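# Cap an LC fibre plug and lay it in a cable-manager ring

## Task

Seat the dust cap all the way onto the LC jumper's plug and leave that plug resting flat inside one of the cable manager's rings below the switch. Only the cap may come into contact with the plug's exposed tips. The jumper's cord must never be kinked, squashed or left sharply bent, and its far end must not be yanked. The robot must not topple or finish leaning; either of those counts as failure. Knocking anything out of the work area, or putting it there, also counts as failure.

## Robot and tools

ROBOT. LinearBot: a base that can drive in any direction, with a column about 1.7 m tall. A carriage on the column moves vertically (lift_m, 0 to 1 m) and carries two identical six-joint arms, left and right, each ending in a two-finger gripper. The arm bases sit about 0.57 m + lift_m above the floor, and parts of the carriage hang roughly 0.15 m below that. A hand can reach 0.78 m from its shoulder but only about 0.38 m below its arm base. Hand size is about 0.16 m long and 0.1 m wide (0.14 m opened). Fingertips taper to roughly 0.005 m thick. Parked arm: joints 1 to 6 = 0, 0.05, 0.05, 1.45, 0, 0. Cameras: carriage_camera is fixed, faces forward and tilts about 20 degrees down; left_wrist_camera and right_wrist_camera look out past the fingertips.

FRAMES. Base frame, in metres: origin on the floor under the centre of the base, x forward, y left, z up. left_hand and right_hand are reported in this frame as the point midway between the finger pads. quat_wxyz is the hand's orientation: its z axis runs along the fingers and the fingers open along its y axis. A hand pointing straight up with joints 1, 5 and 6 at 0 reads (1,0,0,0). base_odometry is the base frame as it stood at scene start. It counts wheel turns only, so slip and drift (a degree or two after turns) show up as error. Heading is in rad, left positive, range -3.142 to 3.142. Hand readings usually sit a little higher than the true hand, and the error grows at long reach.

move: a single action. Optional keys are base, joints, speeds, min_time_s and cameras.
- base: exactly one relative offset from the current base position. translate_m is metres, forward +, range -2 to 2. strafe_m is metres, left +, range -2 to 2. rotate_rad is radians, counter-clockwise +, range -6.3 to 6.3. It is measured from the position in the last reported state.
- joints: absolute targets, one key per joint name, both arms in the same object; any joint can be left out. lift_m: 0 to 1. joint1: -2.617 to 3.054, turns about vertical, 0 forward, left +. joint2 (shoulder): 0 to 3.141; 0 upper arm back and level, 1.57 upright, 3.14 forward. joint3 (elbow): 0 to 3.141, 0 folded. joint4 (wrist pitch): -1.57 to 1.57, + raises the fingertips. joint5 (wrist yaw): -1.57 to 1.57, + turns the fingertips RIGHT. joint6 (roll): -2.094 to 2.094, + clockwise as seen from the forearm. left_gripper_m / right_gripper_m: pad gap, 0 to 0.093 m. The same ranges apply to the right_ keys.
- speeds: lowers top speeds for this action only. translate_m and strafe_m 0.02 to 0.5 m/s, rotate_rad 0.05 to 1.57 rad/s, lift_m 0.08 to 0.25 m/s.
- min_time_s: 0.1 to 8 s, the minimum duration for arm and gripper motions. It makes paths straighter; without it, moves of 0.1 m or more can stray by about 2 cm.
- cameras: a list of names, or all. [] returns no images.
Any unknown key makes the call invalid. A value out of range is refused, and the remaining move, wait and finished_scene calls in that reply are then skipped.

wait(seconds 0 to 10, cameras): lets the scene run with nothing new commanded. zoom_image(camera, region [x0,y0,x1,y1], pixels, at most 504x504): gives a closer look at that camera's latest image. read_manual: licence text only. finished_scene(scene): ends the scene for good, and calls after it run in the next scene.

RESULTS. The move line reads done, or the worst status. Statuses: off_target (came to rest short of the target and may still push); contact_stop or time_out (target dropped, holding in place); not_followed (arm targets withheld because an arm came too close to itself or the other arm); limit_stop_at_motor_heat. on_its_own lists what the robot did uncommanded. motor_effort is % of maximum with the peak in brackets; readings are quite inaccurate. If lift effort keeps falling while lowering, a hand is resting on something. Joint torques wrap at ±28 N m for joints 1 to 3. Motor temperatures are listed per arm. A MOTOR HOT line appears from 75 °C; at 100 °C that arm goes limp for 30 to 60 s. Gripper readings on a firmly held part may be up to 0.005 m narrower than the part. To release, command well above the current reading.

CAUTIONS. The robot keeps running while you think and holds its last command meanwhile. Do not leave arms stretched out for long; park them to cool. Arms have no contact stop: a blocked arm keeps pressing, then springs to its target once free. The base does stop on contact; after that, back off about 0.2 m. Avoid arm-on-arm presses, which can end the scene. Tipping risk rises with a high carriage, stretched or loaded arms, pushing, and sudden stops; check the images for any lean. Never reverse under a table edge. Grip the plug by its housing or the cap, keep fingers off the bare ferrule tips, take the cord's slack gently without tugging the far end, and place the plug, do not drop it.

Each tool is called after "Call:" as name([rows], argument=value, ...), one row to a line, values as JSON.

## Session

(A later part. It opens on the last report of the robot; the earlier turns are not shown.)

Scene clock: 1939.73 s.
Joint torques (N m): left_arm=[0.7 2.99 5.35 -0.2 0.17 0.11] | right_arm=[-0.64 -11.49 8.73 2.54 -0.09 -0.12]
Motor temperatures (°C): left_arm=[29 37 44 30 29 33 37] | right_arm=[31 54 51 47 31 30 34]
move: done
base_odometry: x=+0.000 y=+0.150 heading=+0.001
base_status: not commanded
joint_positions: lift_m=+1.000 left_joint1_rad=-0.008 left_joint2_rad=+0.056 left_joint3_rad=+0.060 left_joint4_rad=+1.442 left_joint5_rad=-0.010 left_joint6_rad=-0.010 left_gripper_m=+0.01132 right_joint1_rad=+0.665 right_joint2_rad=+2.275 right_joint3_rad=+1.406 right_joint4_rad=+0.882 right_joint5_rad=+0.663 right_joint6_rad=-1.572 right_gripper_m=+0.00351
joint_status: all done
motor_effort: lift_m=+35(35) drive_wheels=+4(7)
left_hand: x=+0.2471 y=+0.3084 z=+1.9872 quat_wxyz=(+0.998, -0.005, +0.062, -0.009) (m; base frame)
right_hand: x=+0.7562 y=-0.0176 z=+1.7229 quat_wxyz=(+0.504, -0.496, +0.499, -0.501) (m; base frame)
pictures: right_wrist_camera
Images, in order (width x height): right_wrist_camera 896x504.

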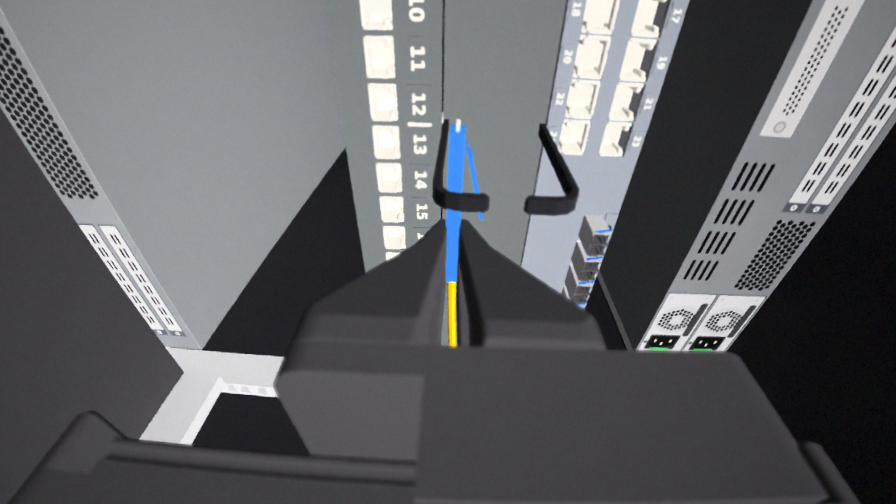

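Call:
move(joints={"right_joint4_rad": 0.897}, min_time_s=0.8, cameras=[])

Call:
move(joints={"right_joint1_rad": 0.591, "right_joint2_rad": 2.181, "right_joint3_rad": 1.311, "right_joint4_rad": 0.889, "right_joint5_rad": 0.587, "right_joint6_rad": -1.582}, min_time_s=3.5, cameras=["right_wrist_camera", "carriage_camera"])

Call:
zoom_image(camera="right_wrist_camera", region=[370, 60, 570, 260])

Call:
zoom_image(camera="carriage_camera", region=[390, 200, 630, 350])

Scene clock: 1973.50 s.
Joint torques (N m): left_arm=[0.68 3.02 5.37 -0.21 0.16 0.11] | right_arm=[-0.64 -11.51 8.75 2.55 -0.09 -0.12]
Motor temperatures (°C): left_arm=[29 37 44 30 29 33 37] | right_arm=[31 54 51 51 31 30 35]
move: done
base_odometry: x=+0.000 y=+0.150 heading=+0.001
base_status: not commanded
joint_positions: lift_m=+1.000 left_joint1_rad=-0.008 left_joint2_rad=+0.056 left_joint3_rad=+0.060 left_joint4_rad=+1.442 left_joint5_rad=-0.010 left_joint6_rad=-0.010 left_gripper_m=+0.01132 right_joint1_rad=+0.665 right_joint2_rad=+2.275 right_joint3_rad=+1.406 right_joint4_rad=+0.895 right_joint5_rad=+0.663 right_joint6_rad=-1.572 right_gripper_m=+0.00351
joint_status: all done
motor_effort: lift_m=+35(35) drive_wheels=+6(7)
left_hand: x=+0.2471 y=+0.3084 z=+1.9872 quat_wxyz=(+0.998, -0.005, +0.062, -0.009) (m; base frame)
right_hand: x=+0.7562 y=-0.0176 z=+1.7256 quat_wxyz=(+0.509, -0.492, +0.498, -0.501) (m; base frame)
pictures: none
No camera images: "cameras" was empty.

Scene clock: 1977.30 s.
Joint torques (N m): left_arm=[0.69 3.03 5.35 -0.2 0.16 0.11] | right_arm=[-0.65 -16.34 5.6 2.43 -0.11 -0.12]
Motor temperatures (°C): left_arm=[29 37 44 30 29 33 37] | right_arm=[31 55 51 51 31 30 35]
move: done
base_odometry: x=+0.000 y=+0.150 heading=+0.001
base_status: not commanded
joint_positions: lift_m=+1.000 left_joint1_rad=-0.008 left_joint2_rad=+0.056 left_joint3_rad=+0.060 left_joint4_rad=+1.442 left_joint5_rad=-0.010 left_joint6_rad=-0.010 left_gripper_m=+0.01132 right_joint1_rad=+0.597 right_joint2_rad=+2.215 right_joint3_rad=+1.325 right_joint4_rad=+0.899 right_joint5_rad=+0.597 right_joint6_rad=-1.572 right_gripper_m=+0.00351
joint_status: all done
motor_effort: lift_m=+35(35) drive_wheels=+4(9)
left_hand: x=+0.2471 y=+0.3084 z=+1.9872 quat_wxyz=(+0.998, -0.005, +0.062, -0.009) (m; base frame)
right_hand: x=+0.7621 y=-0.0520 z=+1.7283 quat_wxyz=(+0.503, -0.497, +0.499, -0.501) (m; base frame)
pictures: carriage_camera, right_wrist_camera
Images, in order (width x height): carriage_camera 896x504, right_wrist_camera 896x504.

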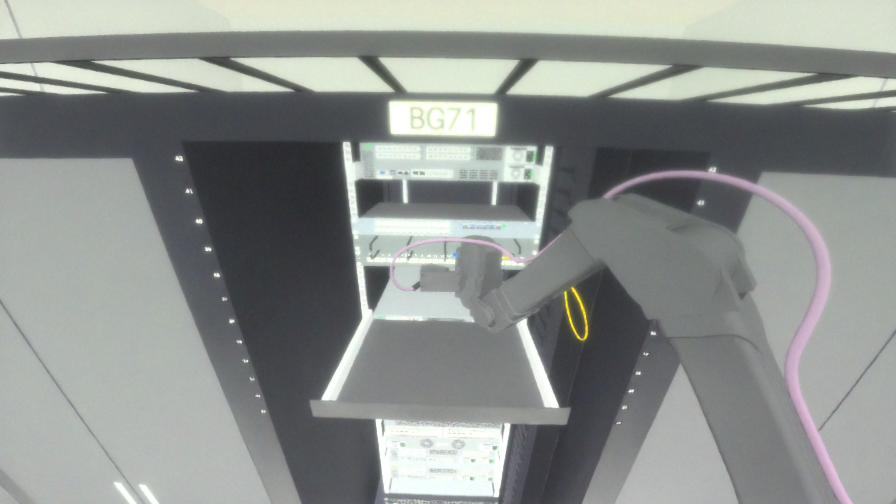

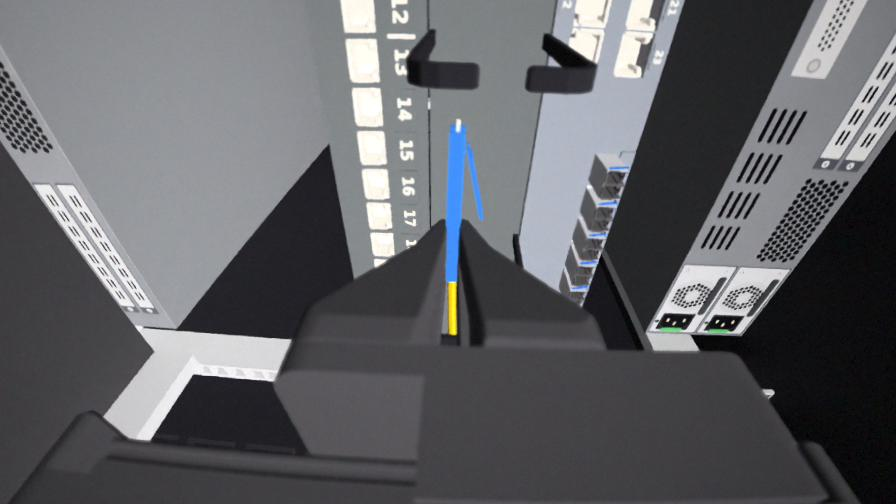

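Scaled by 2.520 from the camera's 896x504 image, which has a finer 1280x720 frame.

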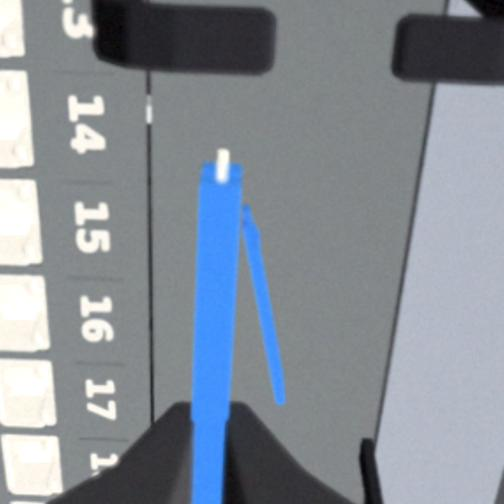

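Scaled by 2.100 from the camera's 896x504 image, which has a finer 1280x720 frame.

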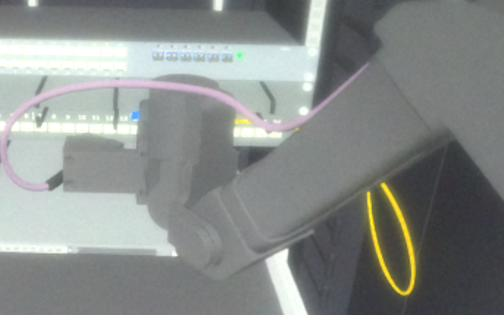

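Call:
move(joints={"right_joint1_rad": 0.531, "right_joint2_rad": 2.057, "right_joint3_rad": 1.098, "right_joint4_rad": 0.978, "right_joint5_rad": 0.265, "right_joint6_rad": -1.582}, min_time_s=3.0, cameras=["right_wrist_camera", "carriage_camera"])

Call:
zoom_image(camera="carriage_camera", region=[390, 200, 630, 350])

Scene clock: 2024.63 s.
Joint torques (N m): left_arm=[0.69 3.02 5.37 -0.2 0.15 0.12] | right_arm=[-0.39 -14.97 5.08 2.68 -0.07 -0.12]
Motor temperatures (°C): left_arm=[29 37 44 30 29 33 37] | right_arm=[31 60 50 52 31 30 35]
move: done
base_odometry: x=+0.000 y=+0.150 heading=+0.001
base_status: not commanded
joint_positions: lift_m=+1.000 left_joint1_rad=-0.008 left_joint2_rad=+0.056 left_joint3_rad=+0.060 left_joint4_rad=+1.442 left_joint5_rad=-0.010 left_joint6_rad=-0.010 left_gripper_m=+0.01132 right_joint1_rad=+0.534 right_joint2_rad=+2.090 right_joint3_rad=+1.115 right_joint4_rad=+0.974 right_joint5_rad=+0.272 right_joint6_rad=-1.572 right_gripper_m=+0.00351
joint_status: all done
motor_effort: lift_m=+35(35) drive_wheels=+7(8)
left_hand: x=+0.2471 y=+0.3084 z=+1.9872 quat_wxyz=(+0.998, -0.005, +0.062, -0.009) (m; base frame)
right_hand: x=+0.7359 y=-0.0525 z=+1.7272 quat_wxyz=(+0.560, -0.562, +0.430, -0.431) (m; base frame)
pictures: carriage_camera, right_wrist_camera
Images, in order (width x height): carriage_camera 896x504, right_wrist_camera 896x504.

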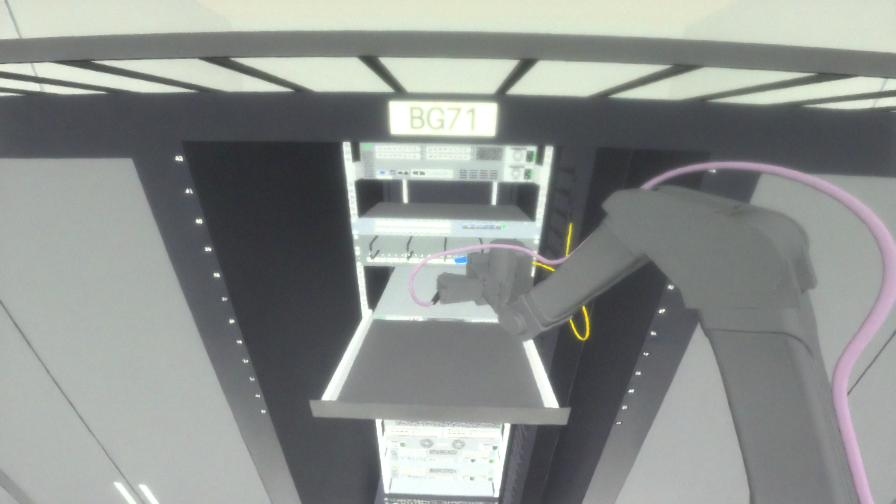

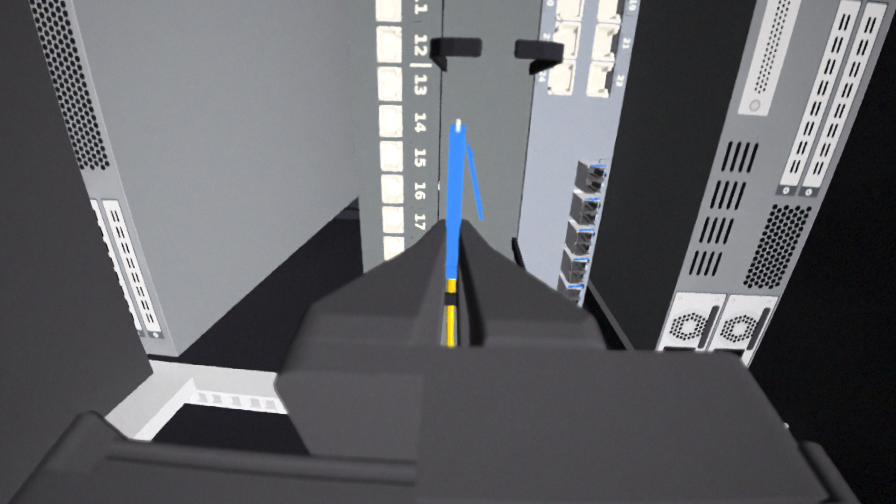

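Scaled by 2.100 from the camera's 896x504 image, which has a finer 1280x720 frame.

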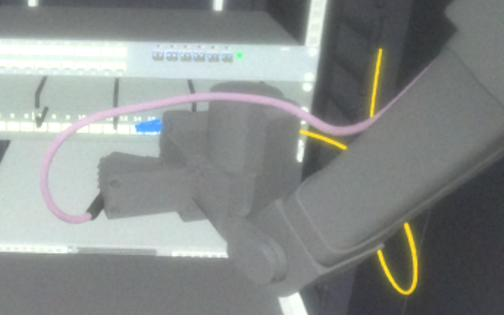

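Call:
move(joints={"right_joint1_rad": 0.5206, "right_joint2_rad": 2.024, "right_joint3_rad": 1.042, "right_joint4_rad": 1.002, "right_joint5_rad": -0.007, "right_joint6_rad": -1.582}, min_time_s=3)

Scene clock: 2072.43 s.
Joint torques (N m): left_arm=[0.69 3.03 5.38 -0.2 0.16 0.11] | right_arm=[-0.61 -14.27 5.23 2.66 -0.12 -0.12]
Motor temperatures (°C): left_arm=[29 37 43 30 29 33 37] | right_arm=[31 64 47 54 31 30 36]
move: done
base_odometry: x=+0.000 y=+0.150 heading=+0.001
base_status: not commanded
joint_positions: lift_m=+1.000 left_joint1_rad=-0.008 left_joint2_rad=+0.056 left_joint3_rad=+0.060 left_joint4_rad=+1.442 left_joint5_rad=-0.010 left_joint6_rad=-0.010 left_gripper_m=+0.01132 right_joint1_rad=+0.526 right_joint2_rad=+2.055 right_joint3_rad=+1.056 right_joint4_rad=+1.000 right_joint5_rad=+0.004 right_joint6_rad=-1.572 right_gripper_m=+0.00351
joint_status: all done
motor_effort: lift_m=+35(35) drive_wheels=+4(9)
left_hand: x=+0.2471 y=+0.3084 z=+1.9872 quat_wxyz=(+0.998, -0.005, +0.062, -0.009) (m; base frame)
right_hand: x=+0.7101 y=-0.0205 z=+1.7281 quat_wxyz=(+0.612, -0.612, +0.354, -0.355) (m; base frame)
pictures: carriage_camera, left_wrist_camera, right_wrist_camera
Images, in order (width x height): carriage_camera 896x504, left_wrist_camera 896x504, right_wrist_camera 896x504.

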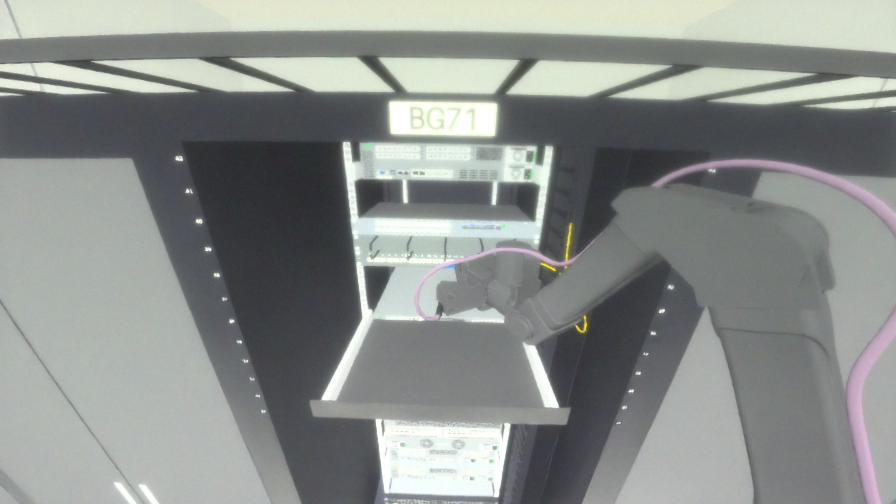

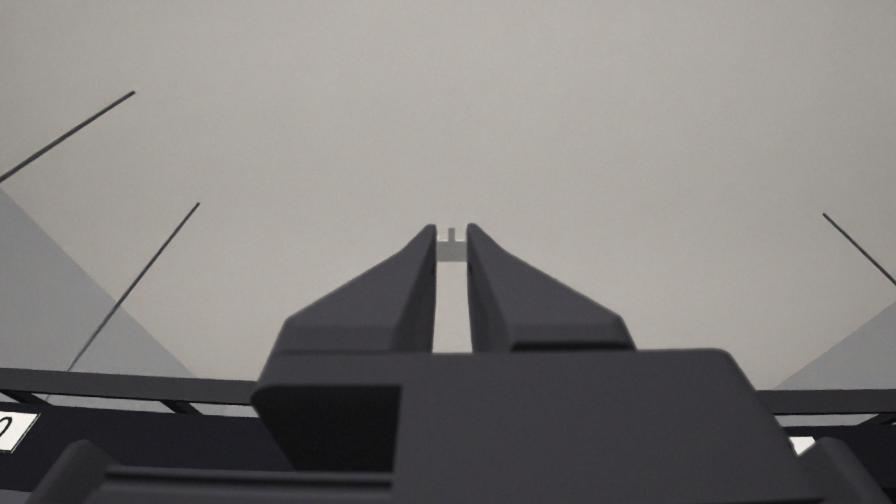

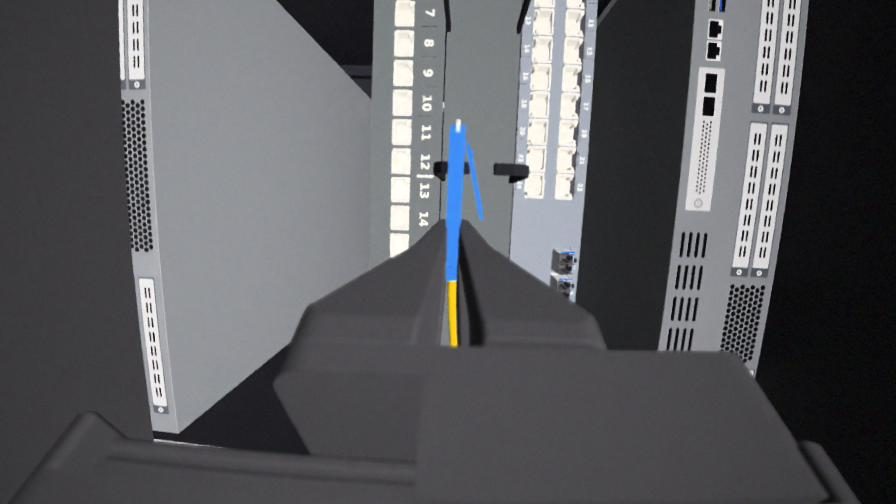

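Call:
zoom_image(camera="right_wrist_camera", region=[380, 100, 540, 260])

Scaled by 3.150 from the camera's 896x504 image, which has a finer 1280x720 frame.

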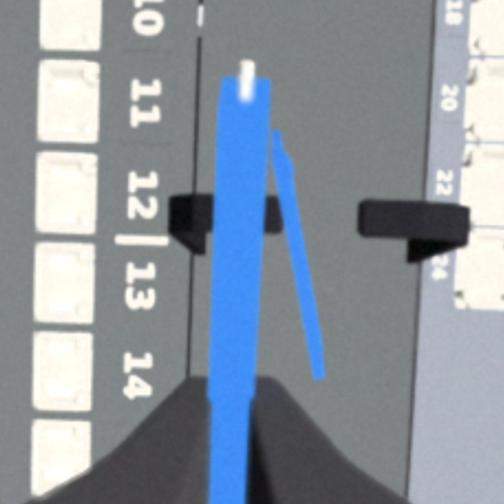

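Call:
move(joints={"left_joint1_rad": -0.187, "left_joint2_rad": 1.11, "left_joint3_rad": 0.98, "left_joint4_rad": -0.89, "left_joint5_rad": 0.34, "left_joint6_rad": 0.51}, min_time_s=3, cameras=["carriage_camera"])

Call:
move(joints={"left_joint1_rad": -0.171, "left_joint2_rad": 1.778, "left_joint3_rad": 1.628, "left_joint4_rad": -0.975, "left_joint5_rad": 0.471, "left_joint6_rad": 0.777}, min_time_s=3)

Scene clock: 2271.00 s.
Joint torques (N m): left_arm=[-0.59 -1.85 11.11 1.22 0.35 0.12] | right_arm=[-0.61 -14.26 5.3 2.63 -0.09 -0.12]
Motor temperatures (°C): left_arm=[29 36 44 30 29 33 37] | right_arm=[31 63 46 53 31 30 36]
move: done
base_odometry: x=+0.000 y=+0.150 heading=+0.001
base_status: not commanded
joint_positions: lift_m=+1.000 left_joint1_rad=-0.179 left_joint2_rad=+1.101 left_joint3_rad=+0.941 left_joint4_rad=-0.880 left_joint5_rad=+0.326 left_joint6_rad=+0.498 left_gripper_m=+0.01132 right_joint1_rad=+0.526 right_joint2_rad=+2.055 right_joint3_rad=+1.055 right_joint4_rad=+1.003 right_joint5_rad=+0.001 right_joint6_rad=-1.572 right_gripper_m=+0.00351
joint_status: all done
motor_effort: lift_m=+35(35) drive_wheels=+2(9)
left_hand: x=+0.4730 y=+0.2044 z=+1.7191 quat_wxyz=(+0.281, +0.357, +0.884, -0.113) (m; base frame)
right_hand: x=+0.7097 y=-0.0201 z=+1.7285 quat_wxyz=(+0.613, -0.612, +0.352, -0.354) (m; base frame)
pictures: carriage_camera
Images, in order (width x height): carriage_camera 896x504.

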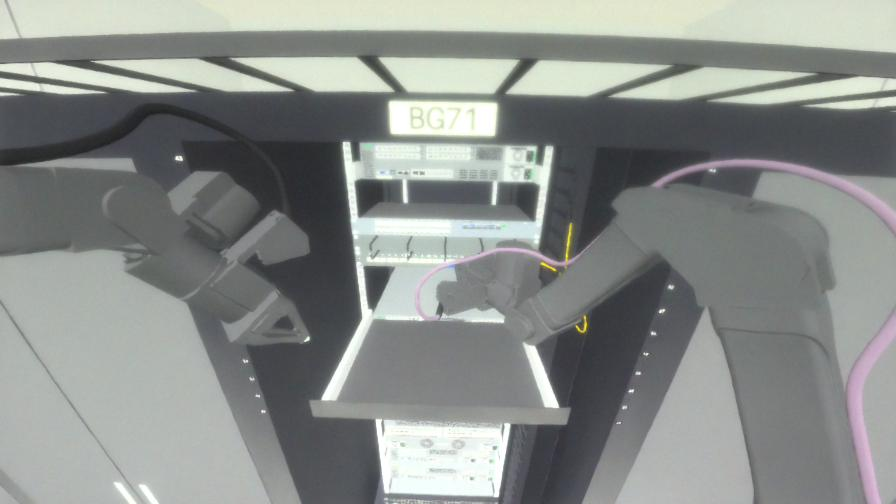

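Scene clock: 2274.30 s.
Joint torques (N m): left_arm=[0.73 -6.82 10.93 0.99 0.44 0.11] | right_arm=[-0.57 -14.26 5.27 2.64 -0.1 -0.12]
Motor temperatures (°C): left_arm=[29 36 45 30 29 33 37] | right_arm=[31 63 46 53 31 30 36]
move: done
base_odometry: x=+0.000 y=+0.150 heading=+0.001
base_status: not commanded
joint_positions: lift_m=+1.000 left_joint1_rad=-0.179 left_joint2_rad=+1.763 left_joint3_rad=+1.590 left_joint4_rad=-0.965 left_joint5_rad=+0.457 left_joint6_rad=+0.765 left_gripper_m=+0.01132 right_joint1_rad=+0.526 right_joint2_rad=+2.055 right_joint3_rad=+1.055 right_joint4_rad=+1.003 right_joint5_rad=+0.001 right_joint6_rad=-1.573 right_gripper_m=+0.00351
joint_status: all done
motor_effort: lift_m=+34(35) drive_wheels=+4(9)
left_hand: x=+0.6130 y=+0.1578 z=+1.7364 quat_wxyz=(+0.264, +0.476, +0.825, -0.151) (m; base frame)
right_hand: x=+0.7097 y=-0.0201 z=+1.7285 quat_wxyz=(+0.613, -0.612, +0.352, -0.354) (m; base frame)
pictures: carriage_camera, left_wrist_camera, right_wrist_camera
Images, in order (width x height): carriage_camera 896x504, left_wrist_camera 896x504, right_wrist_camera 896x504.

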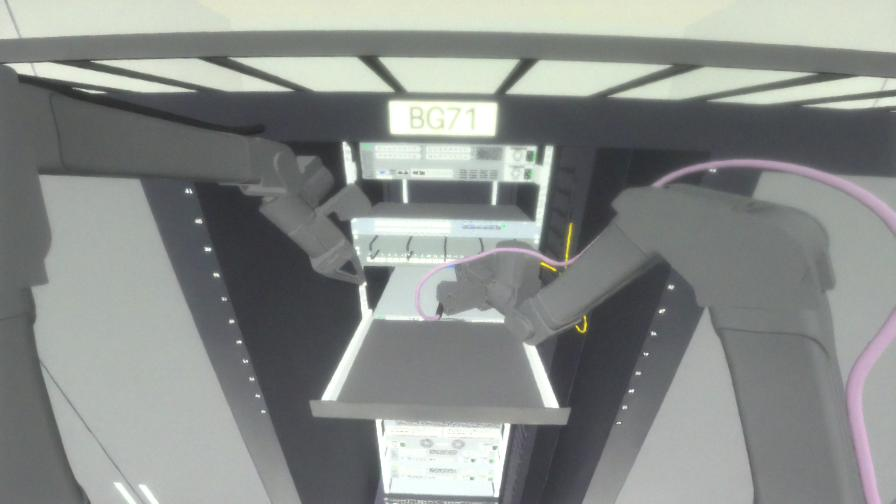

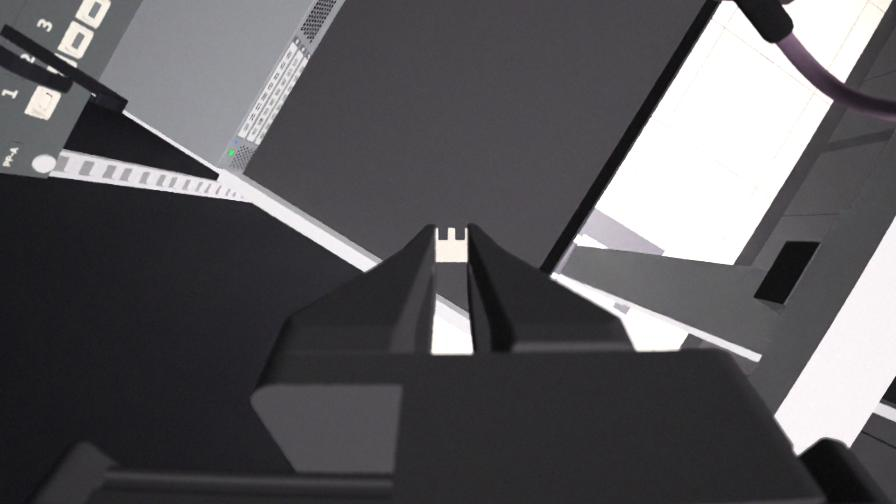

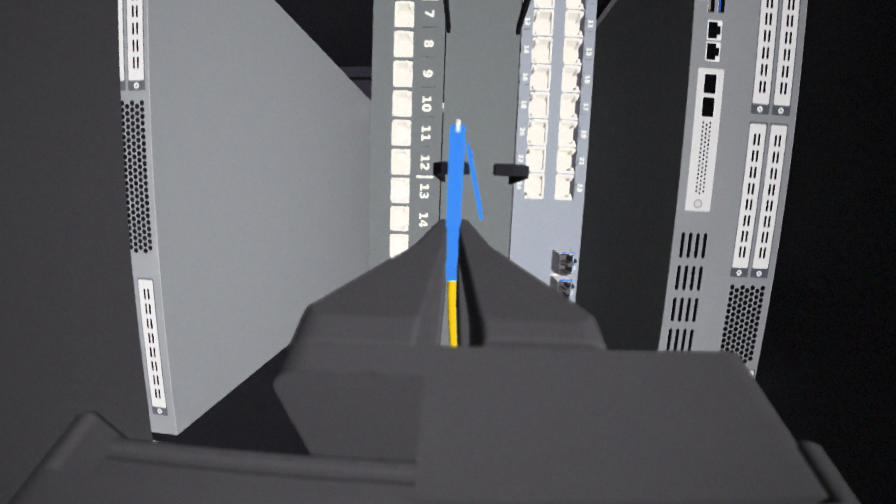

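Call:
move(joints={"left_joint1_rad": -0.352, "left_joint2_rad": 2.055, "left_joint3_rad": 1.987, "left_joint4_rad": -0.9875, "left_joint5_rad": 0.372, "left_joint6_rad": 0.585}, min_time_s=3)

Scene clock: 2286.40 s.
Joint torques (N m): left_arm=[-0.58 -8.9 11.06 1.16 0.13 -0.09] | right_arm=[-0.58 -14.26 5.27 2.64 -0.09 -0.12]
Motor temperatures (°C): left_arm=[29 38 48 31 29 33 37] | right_arm=[31 63 46 53 31 30 36]
move: done
base_odometry: x=+0.000 y=+0.150 heading=+0.001
base_status: not commanded
joint_positions: lift_m=+1.000 left_joint1_rad=-0.344 left_joint2_rad=+2.038 left_joint3_rad=+1.948 left_joint4_rad=-0.979 left_joint5_rad=+0.385 left_joint6_rad=+0.596 left_gripper_m=+0.01132 right_joint1_rad=+0.526 right_joint2_rad=+2.055 right_joint3_rad=+1.055 right_joint4_rad=+1.003 right_joint5_rad=+0.001 right_joint6_rad=-1.573 right_gripper_m=+0.00351
joint_status: all done
motor_effort: lift_m=+35(35) drive_wheels=+2(9)
left_hand: x=+0.6648 y=+0.0773 z=+1.7367 quat_wxyz=(+0.265, +0.473, +0.826, -0.153) (m; base frame)
right_hand: x=+0.7097 y=-0.0201 z=+1.7285 quat_wxyz=(+0.613, -0.612, +0.352, -0.354) (m; base frame)
pictures: carriage_camera, left_wrist_camera, right_wrist_camera
Images, in order (width x height): carriage_camera 896x504, left_wrist_camera 896x504, right_wrist_camera 896x504.

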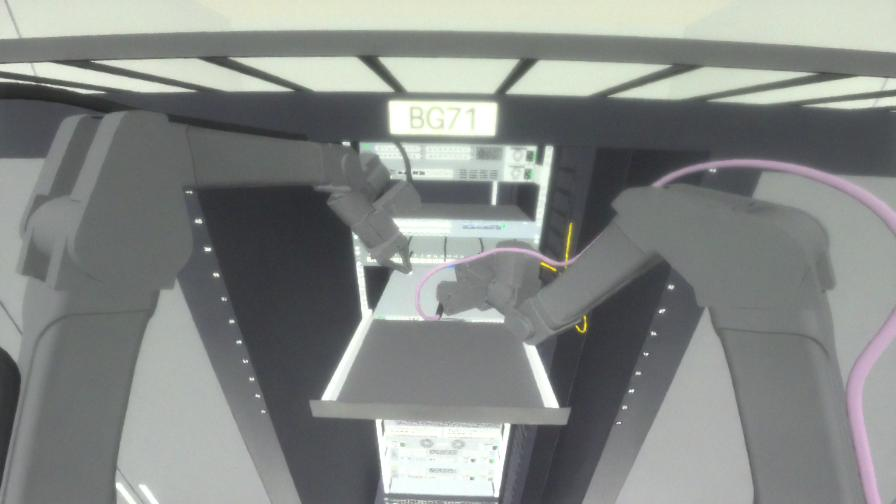

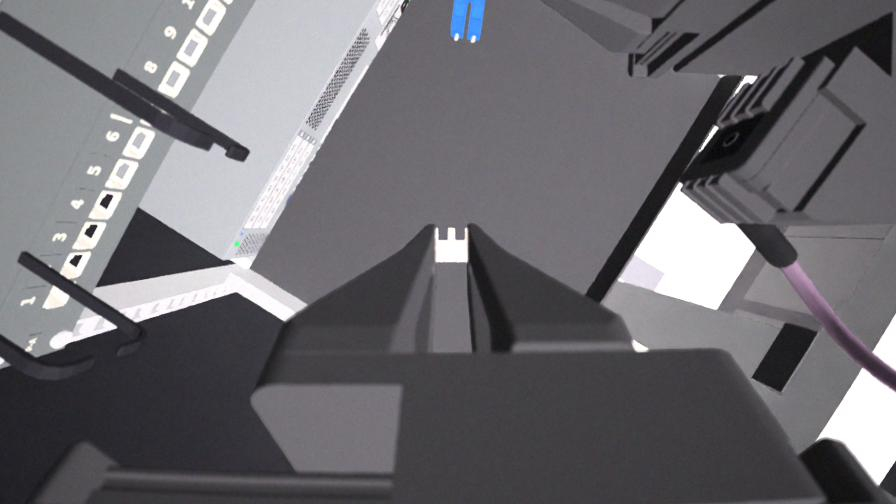

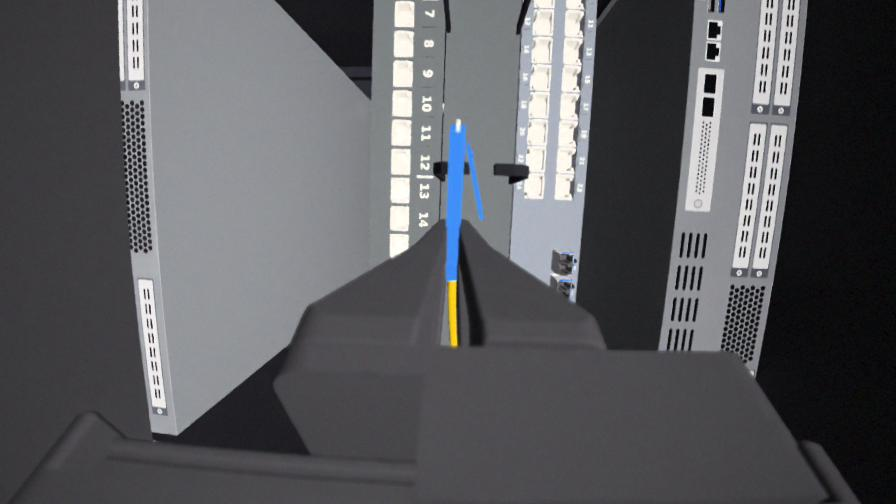

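Call:
zoom_image(camera="left_wrist_camera", region=[380, 0, 540, 110])

Call:
zoom_image(camera="left_wrist_camera", region=[410, 205, 490, 275])

Scaled by 3.150 from the camera's 896x504 image, which has a finer 1280x720 frame.

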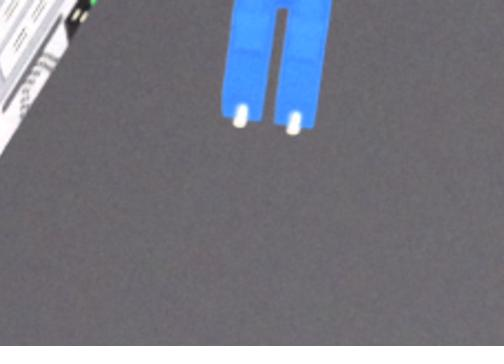

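Scaled by 6.300 from the camera's 896x504 image, which has a finer 1280x720 frame.

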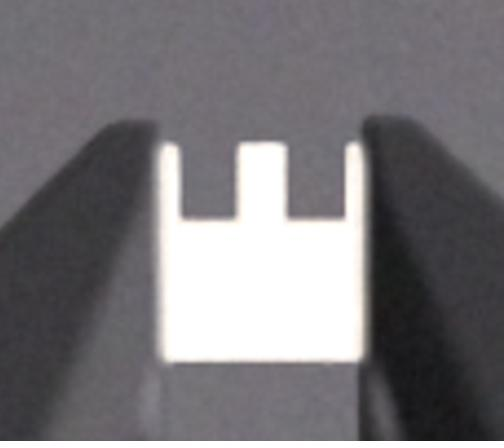

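Call:
move(joints={"right_joint1_rad": 0.5026, "right_joint2_rad": 1.9636, "right_joint3_rad": 0.9477, "right_joint4_rad": 1.035, "right_joint5_rad": -0.1402, "right_joint6_rad": -1.582}, min_time_s=2.5)

Scene clock: 2417.23 s.
Joint torques (N m): left_arm=[-0.58 -8.85 11.06 1.17 0.16 -0.09] | right_arm=[-0.62 -13.42 5.09 2.65 -0.11 -0.12]
Motor temperatures (°C): left_arm=[29 46 61 33 29 33 37] | right_arm=[31 65 45 54 31 30 36]
move: done
base_odometry: x=+0.000 y=+0.150 heading=+0.001
base_status: not commanded
joint_positions: lift_m=+1.000 left_joint1_rad=-0.344 left_joint2_rad=+2.038 left_joint3_rad=+1.948 left_joint4_rad=-0.981 left_joint5_rad=+0.384 left_joint6_rad=+0.596 left_gripper_m=+0.01132 right_joint1_rad=+0.508 right_joint2_rad=+1.993 right_joint3_rad=+0.961 right_joint4_rad=+1.033 right_joint5_rad=-0.130 right_joint6_rad=-1.573 right_gripper_m=+0.00351
joint_status: all done
motor_effort: lift_m=+34(35) drive_wheels=+3(9)
left_hand: x=+0.6645 y=+0.0776 z=+1.7364 quat_wxyz=(+0.264, +0.473, +0.827, -0.153) (m; base frame)
right_hand: x=+0.6847 y=-0.0197 z=+1.7294 quat_wxyz=(+0.632, -0.632, +0.317, -0.319) (m; base frame)
pictures: carriage_camera, left_wrist_camera, right_wrist_camera
Images, in order (width x height): carriage_camera 896x504, left_wrist_camera 896x504, right_wrist_camera 896x504.

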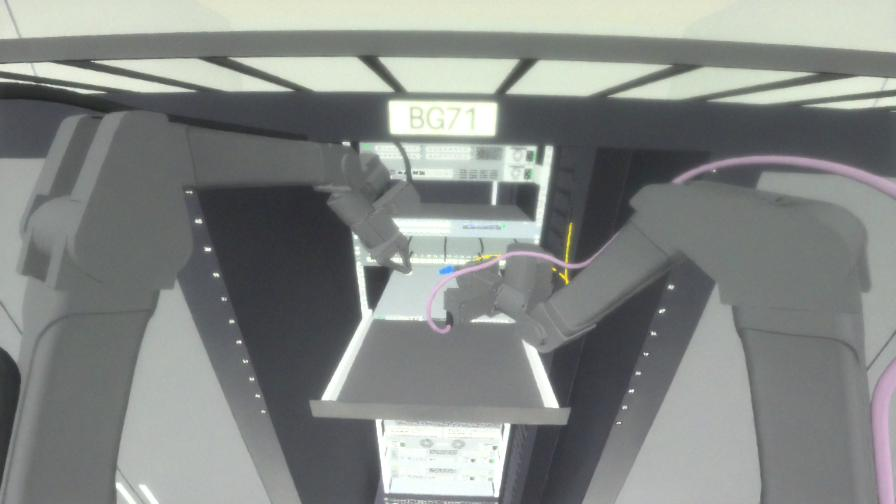

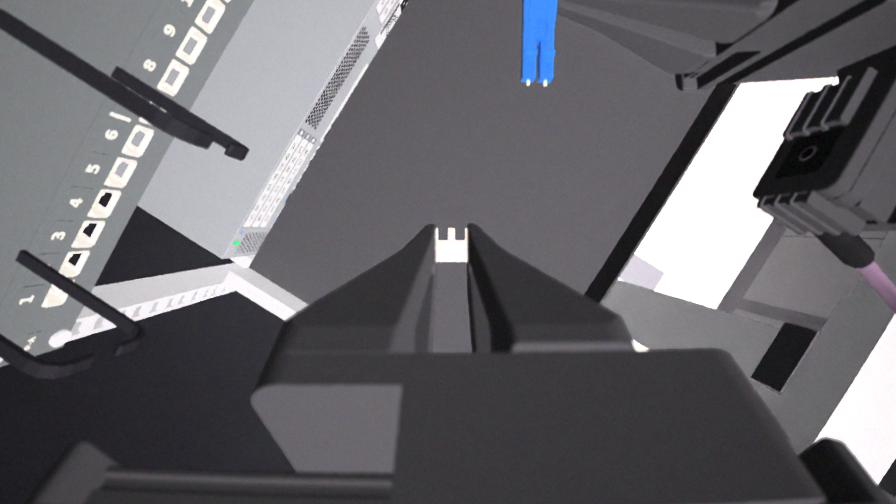

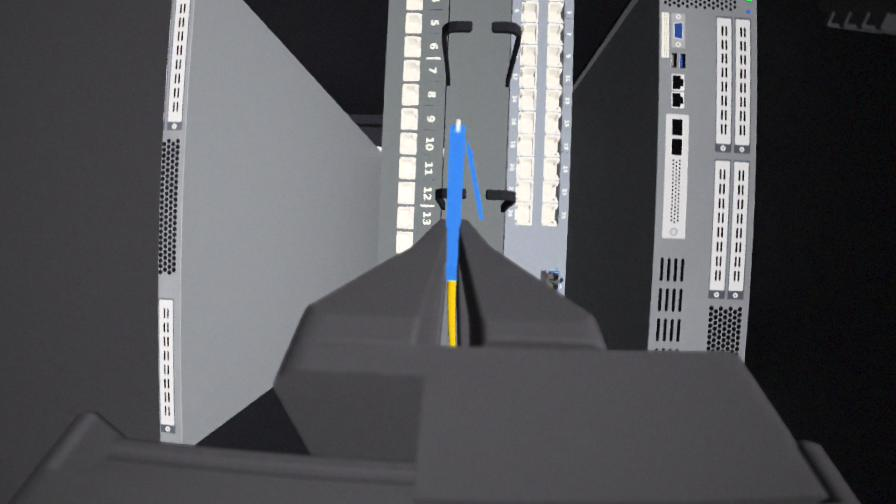

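Call:
zoom_image(camera="left_wrist_camera", region=[480, 0, 600, 110])

Scaled by 4.200 from the camera's 896x504 image, which has a finer 1280x720 frame.

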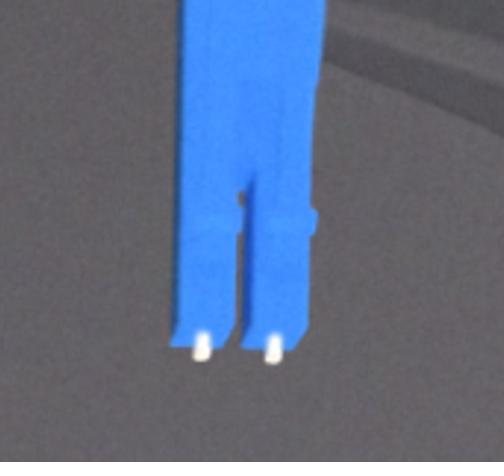

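Call:
move(joints={"left_joint1_rad": -0.448, "left_joint2_rad": 2.077, "left_joint3_rad": 2.018, "left_joint4_rad": -0.950, "left_joint5_rad": 0.3305, "left_joint6_rad": 0.513}, min_time_s=2)

Call:
zoom_image(camera="left_wrist_camera", region=[380, 100, 540, 280])

Call:
zoom_image(camera="right_wrist_camera", region=[370, 0, 550, 180])

Scene clock: 2449.57 s.
Joint torques (N m): left_arm=[-0.58 -9.02 11.06 1.45 0.11 -0.11] | right_arm=[-0.64 -13.42 5.12 2.63 -0.1 -0.11]
Motor temperatures (°C): left_arm=[29 47 61 33 29 33 37] | right_arm=[31 64 45 56 31 30 36]
move: done
base_odometry: x=+0.000 y=+0.150 heading=+0.001
base_status: not commanded
joint_positions: lift_m=+1.000 left_joint1_rad=-0.440 left_joint2_rad=+2.059 left_joint3_rad=+1.980 left_joint4_rad=-0.965 left_joint5_rad=+0.344 left_joint6_rad=+0.524 left_gripper_m=+0.01132 right_joint1_rad=+0.508 right_joint2_rad=+1.992 right_joint3_rad=+0.961 right_joint4_rad=+1.035 right_joint5_rad=-0.131 right_joint6_rad=-1.573 right_gripper_m=+0.00351
joint_status: all done
motor_effort: lift_m=+34(35) drive_wheels=-3(7)
left_hand: x=+0.6532 y=+0.0366 z=+1.7374 quat_wxyz=(+0.263, +0.481, +0.822, -0.154) (m; base frame)
right_hand: x=+0.6846 y=-0.0198 z=+1.7298 quat_wxyz=(+0.632, -0.631, +0.316, -0.319) (m; base frame)
pictures: carriage_camera, left_wrist_camera, right_wrist_camera
Images, in order (width x height): carriage_camera 896x504, left_wrist_camera 896x504, right_wrist_camera 896x504.

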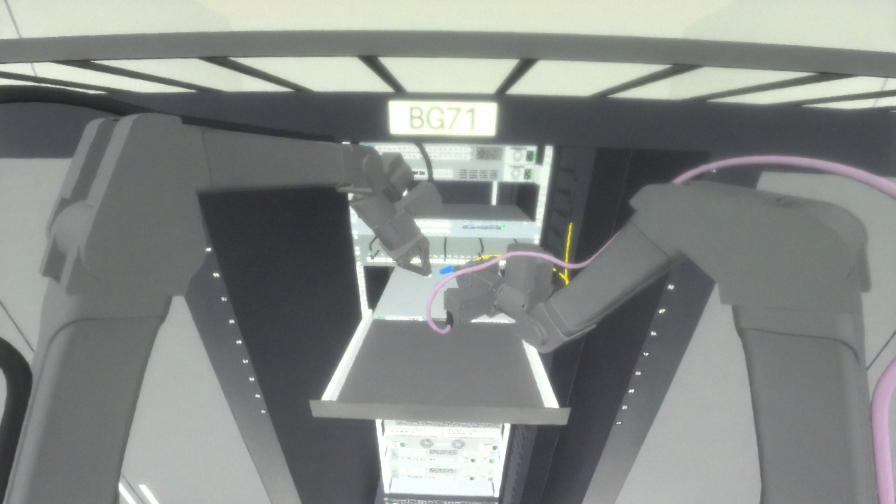

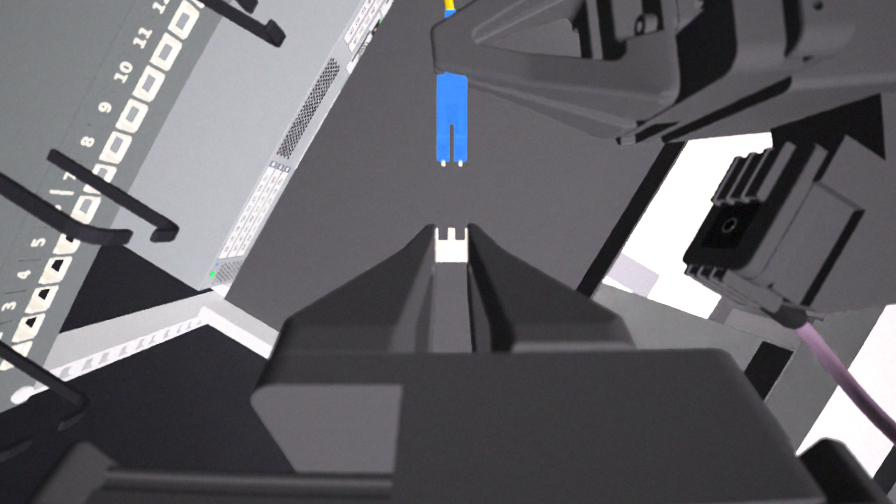

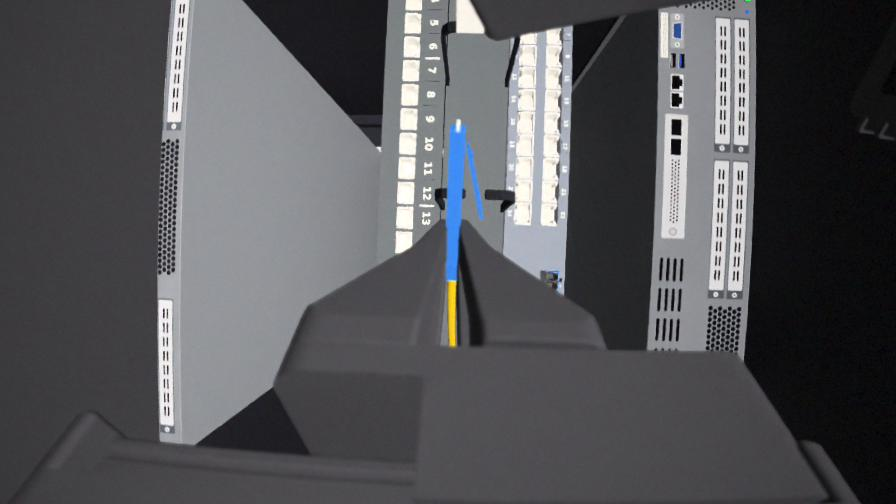

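Scaled by 2.800 from the camera's 896x504 image, which has a finer 1280x720 frame.

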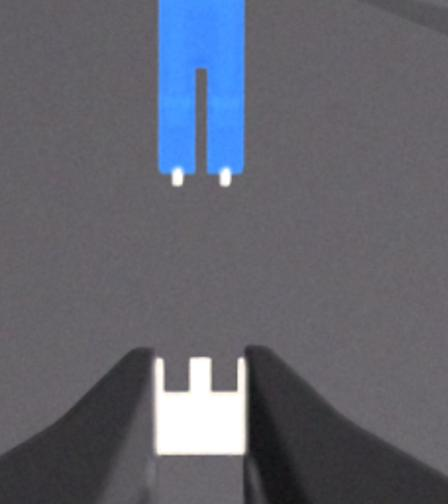

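Scaled by 2.800 from the camera's 896x504 image, which has a finer 1280x720 frame.

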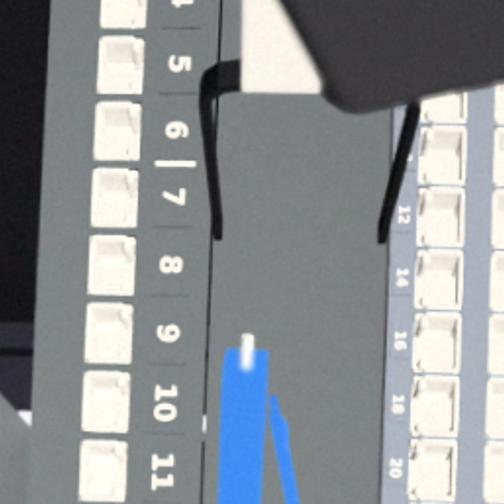

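Call:
move(joints={"left_joint1_rad": -0.4638, "left_joint2_rad": 2.120, "left_joint3_rad": 2.0657, "left_joint4_rad": -0.951, "left_joint5_rad": 0.322, "left_joint6_rad": 0.499}, min_time_s=1.5)

Call:
zoom_image(camera="left_wrist_camera", region=[400, 160, 500, 280])

Call:
zoom_image(camera="right_wrist_camera", region=[400, 0, 540, 160])

Scene clock: 2522.60 s.
Joint torques (N m): left_arm=[-0.61 -9.33 11.07 1.43 0.12 -0.1] | right_arm=[-0.61 -13.44 5.12 2.63 -0.1 -0.12]
Motor temperatures (°C): left_arm=[29 47 59 35 29 33 37] | right_arm=[31 63 45 58 31 30 36]
move: done
base_odometry: x=+0.000 y=+0.150 heading=+0.001
base_status: not commanded
joint_positions: lift_m=+1.000 left_joint1_rad=-0.456 left_joint2_rad=+2.102 left_joint3_rad=+2.028 left_joint4_rad=-0.963 left_joint5_rad=+0.335 left_joint6_rad=+0.510 left_gripper_m=+0.01132 right_joint1_rad=+0.508 right_joint2_rad=+1.992 right_joint3_rad=+0.961 right_joint4_rad=+1.035 right_joint5_rad=-0.132 right_joint6_rad=-1.573 right_gripper_m=+0.00351
joint_status: all done
motor_effort: lift_m=+35(35) drive_wheels=-3(7)
left_hand: x=+0.6598 y=+0.0262 z=+1.7334 quat_wxyz=(+0.264, +0.481, +0.822, -0.154) (m; base frame)
right_hand: x=+0.6845 y=-0.0198 z=+1.7299 quat_wxyz=(+0.633, -0.631, +0.316, -0.319) (m; base frame)
pictures: carriage_camera, left_wrist_camera, right_wrist_camera
Images, in order (width x height): carriage_camera 896x504, left_wrist_camera 896x504, right_wrist_camera 896x504.

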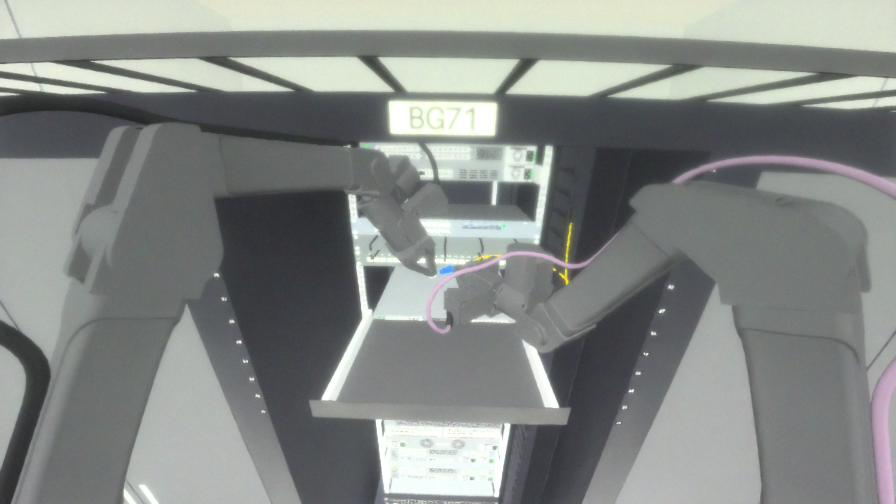

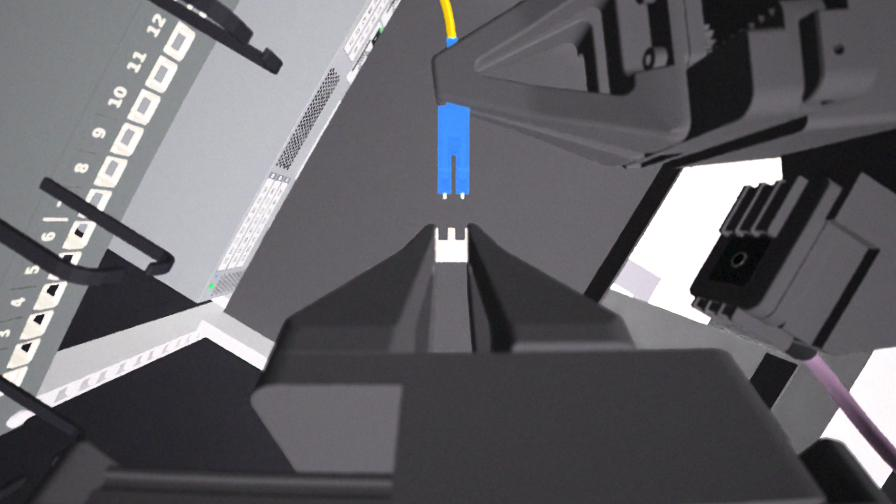

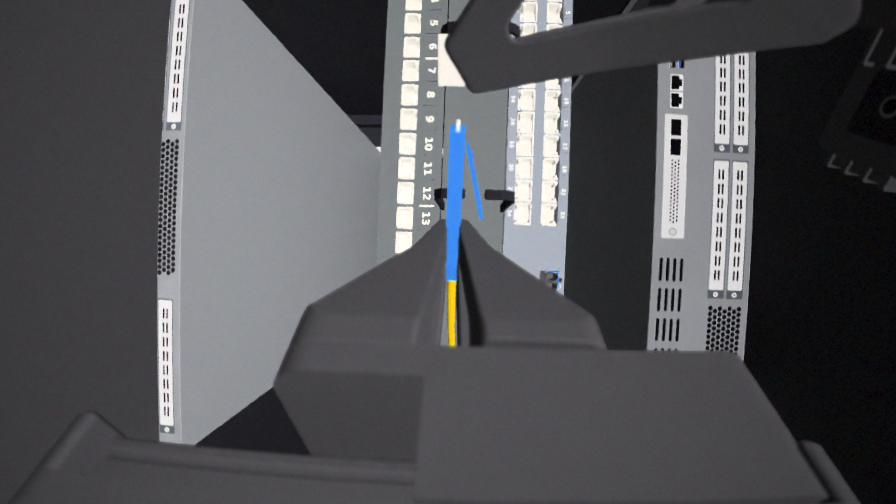

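Scaled by 4.200 from the camera's 896x504 image, which has a finer 1280x720 frame.

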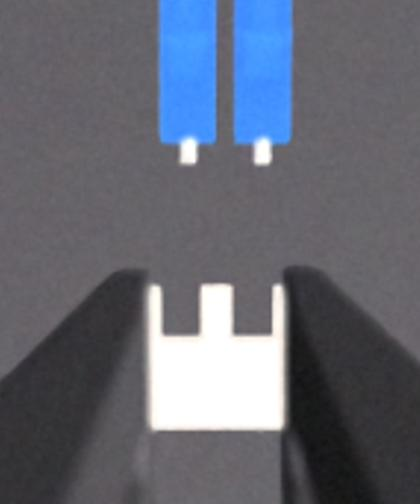

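Scaled by 3.150 from the camera's 896x504 image, which has a finer 1280x720 frame.

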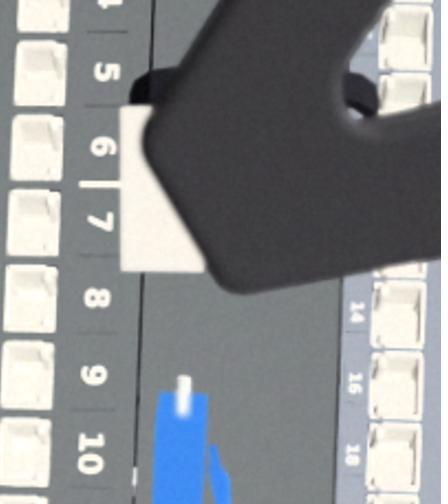

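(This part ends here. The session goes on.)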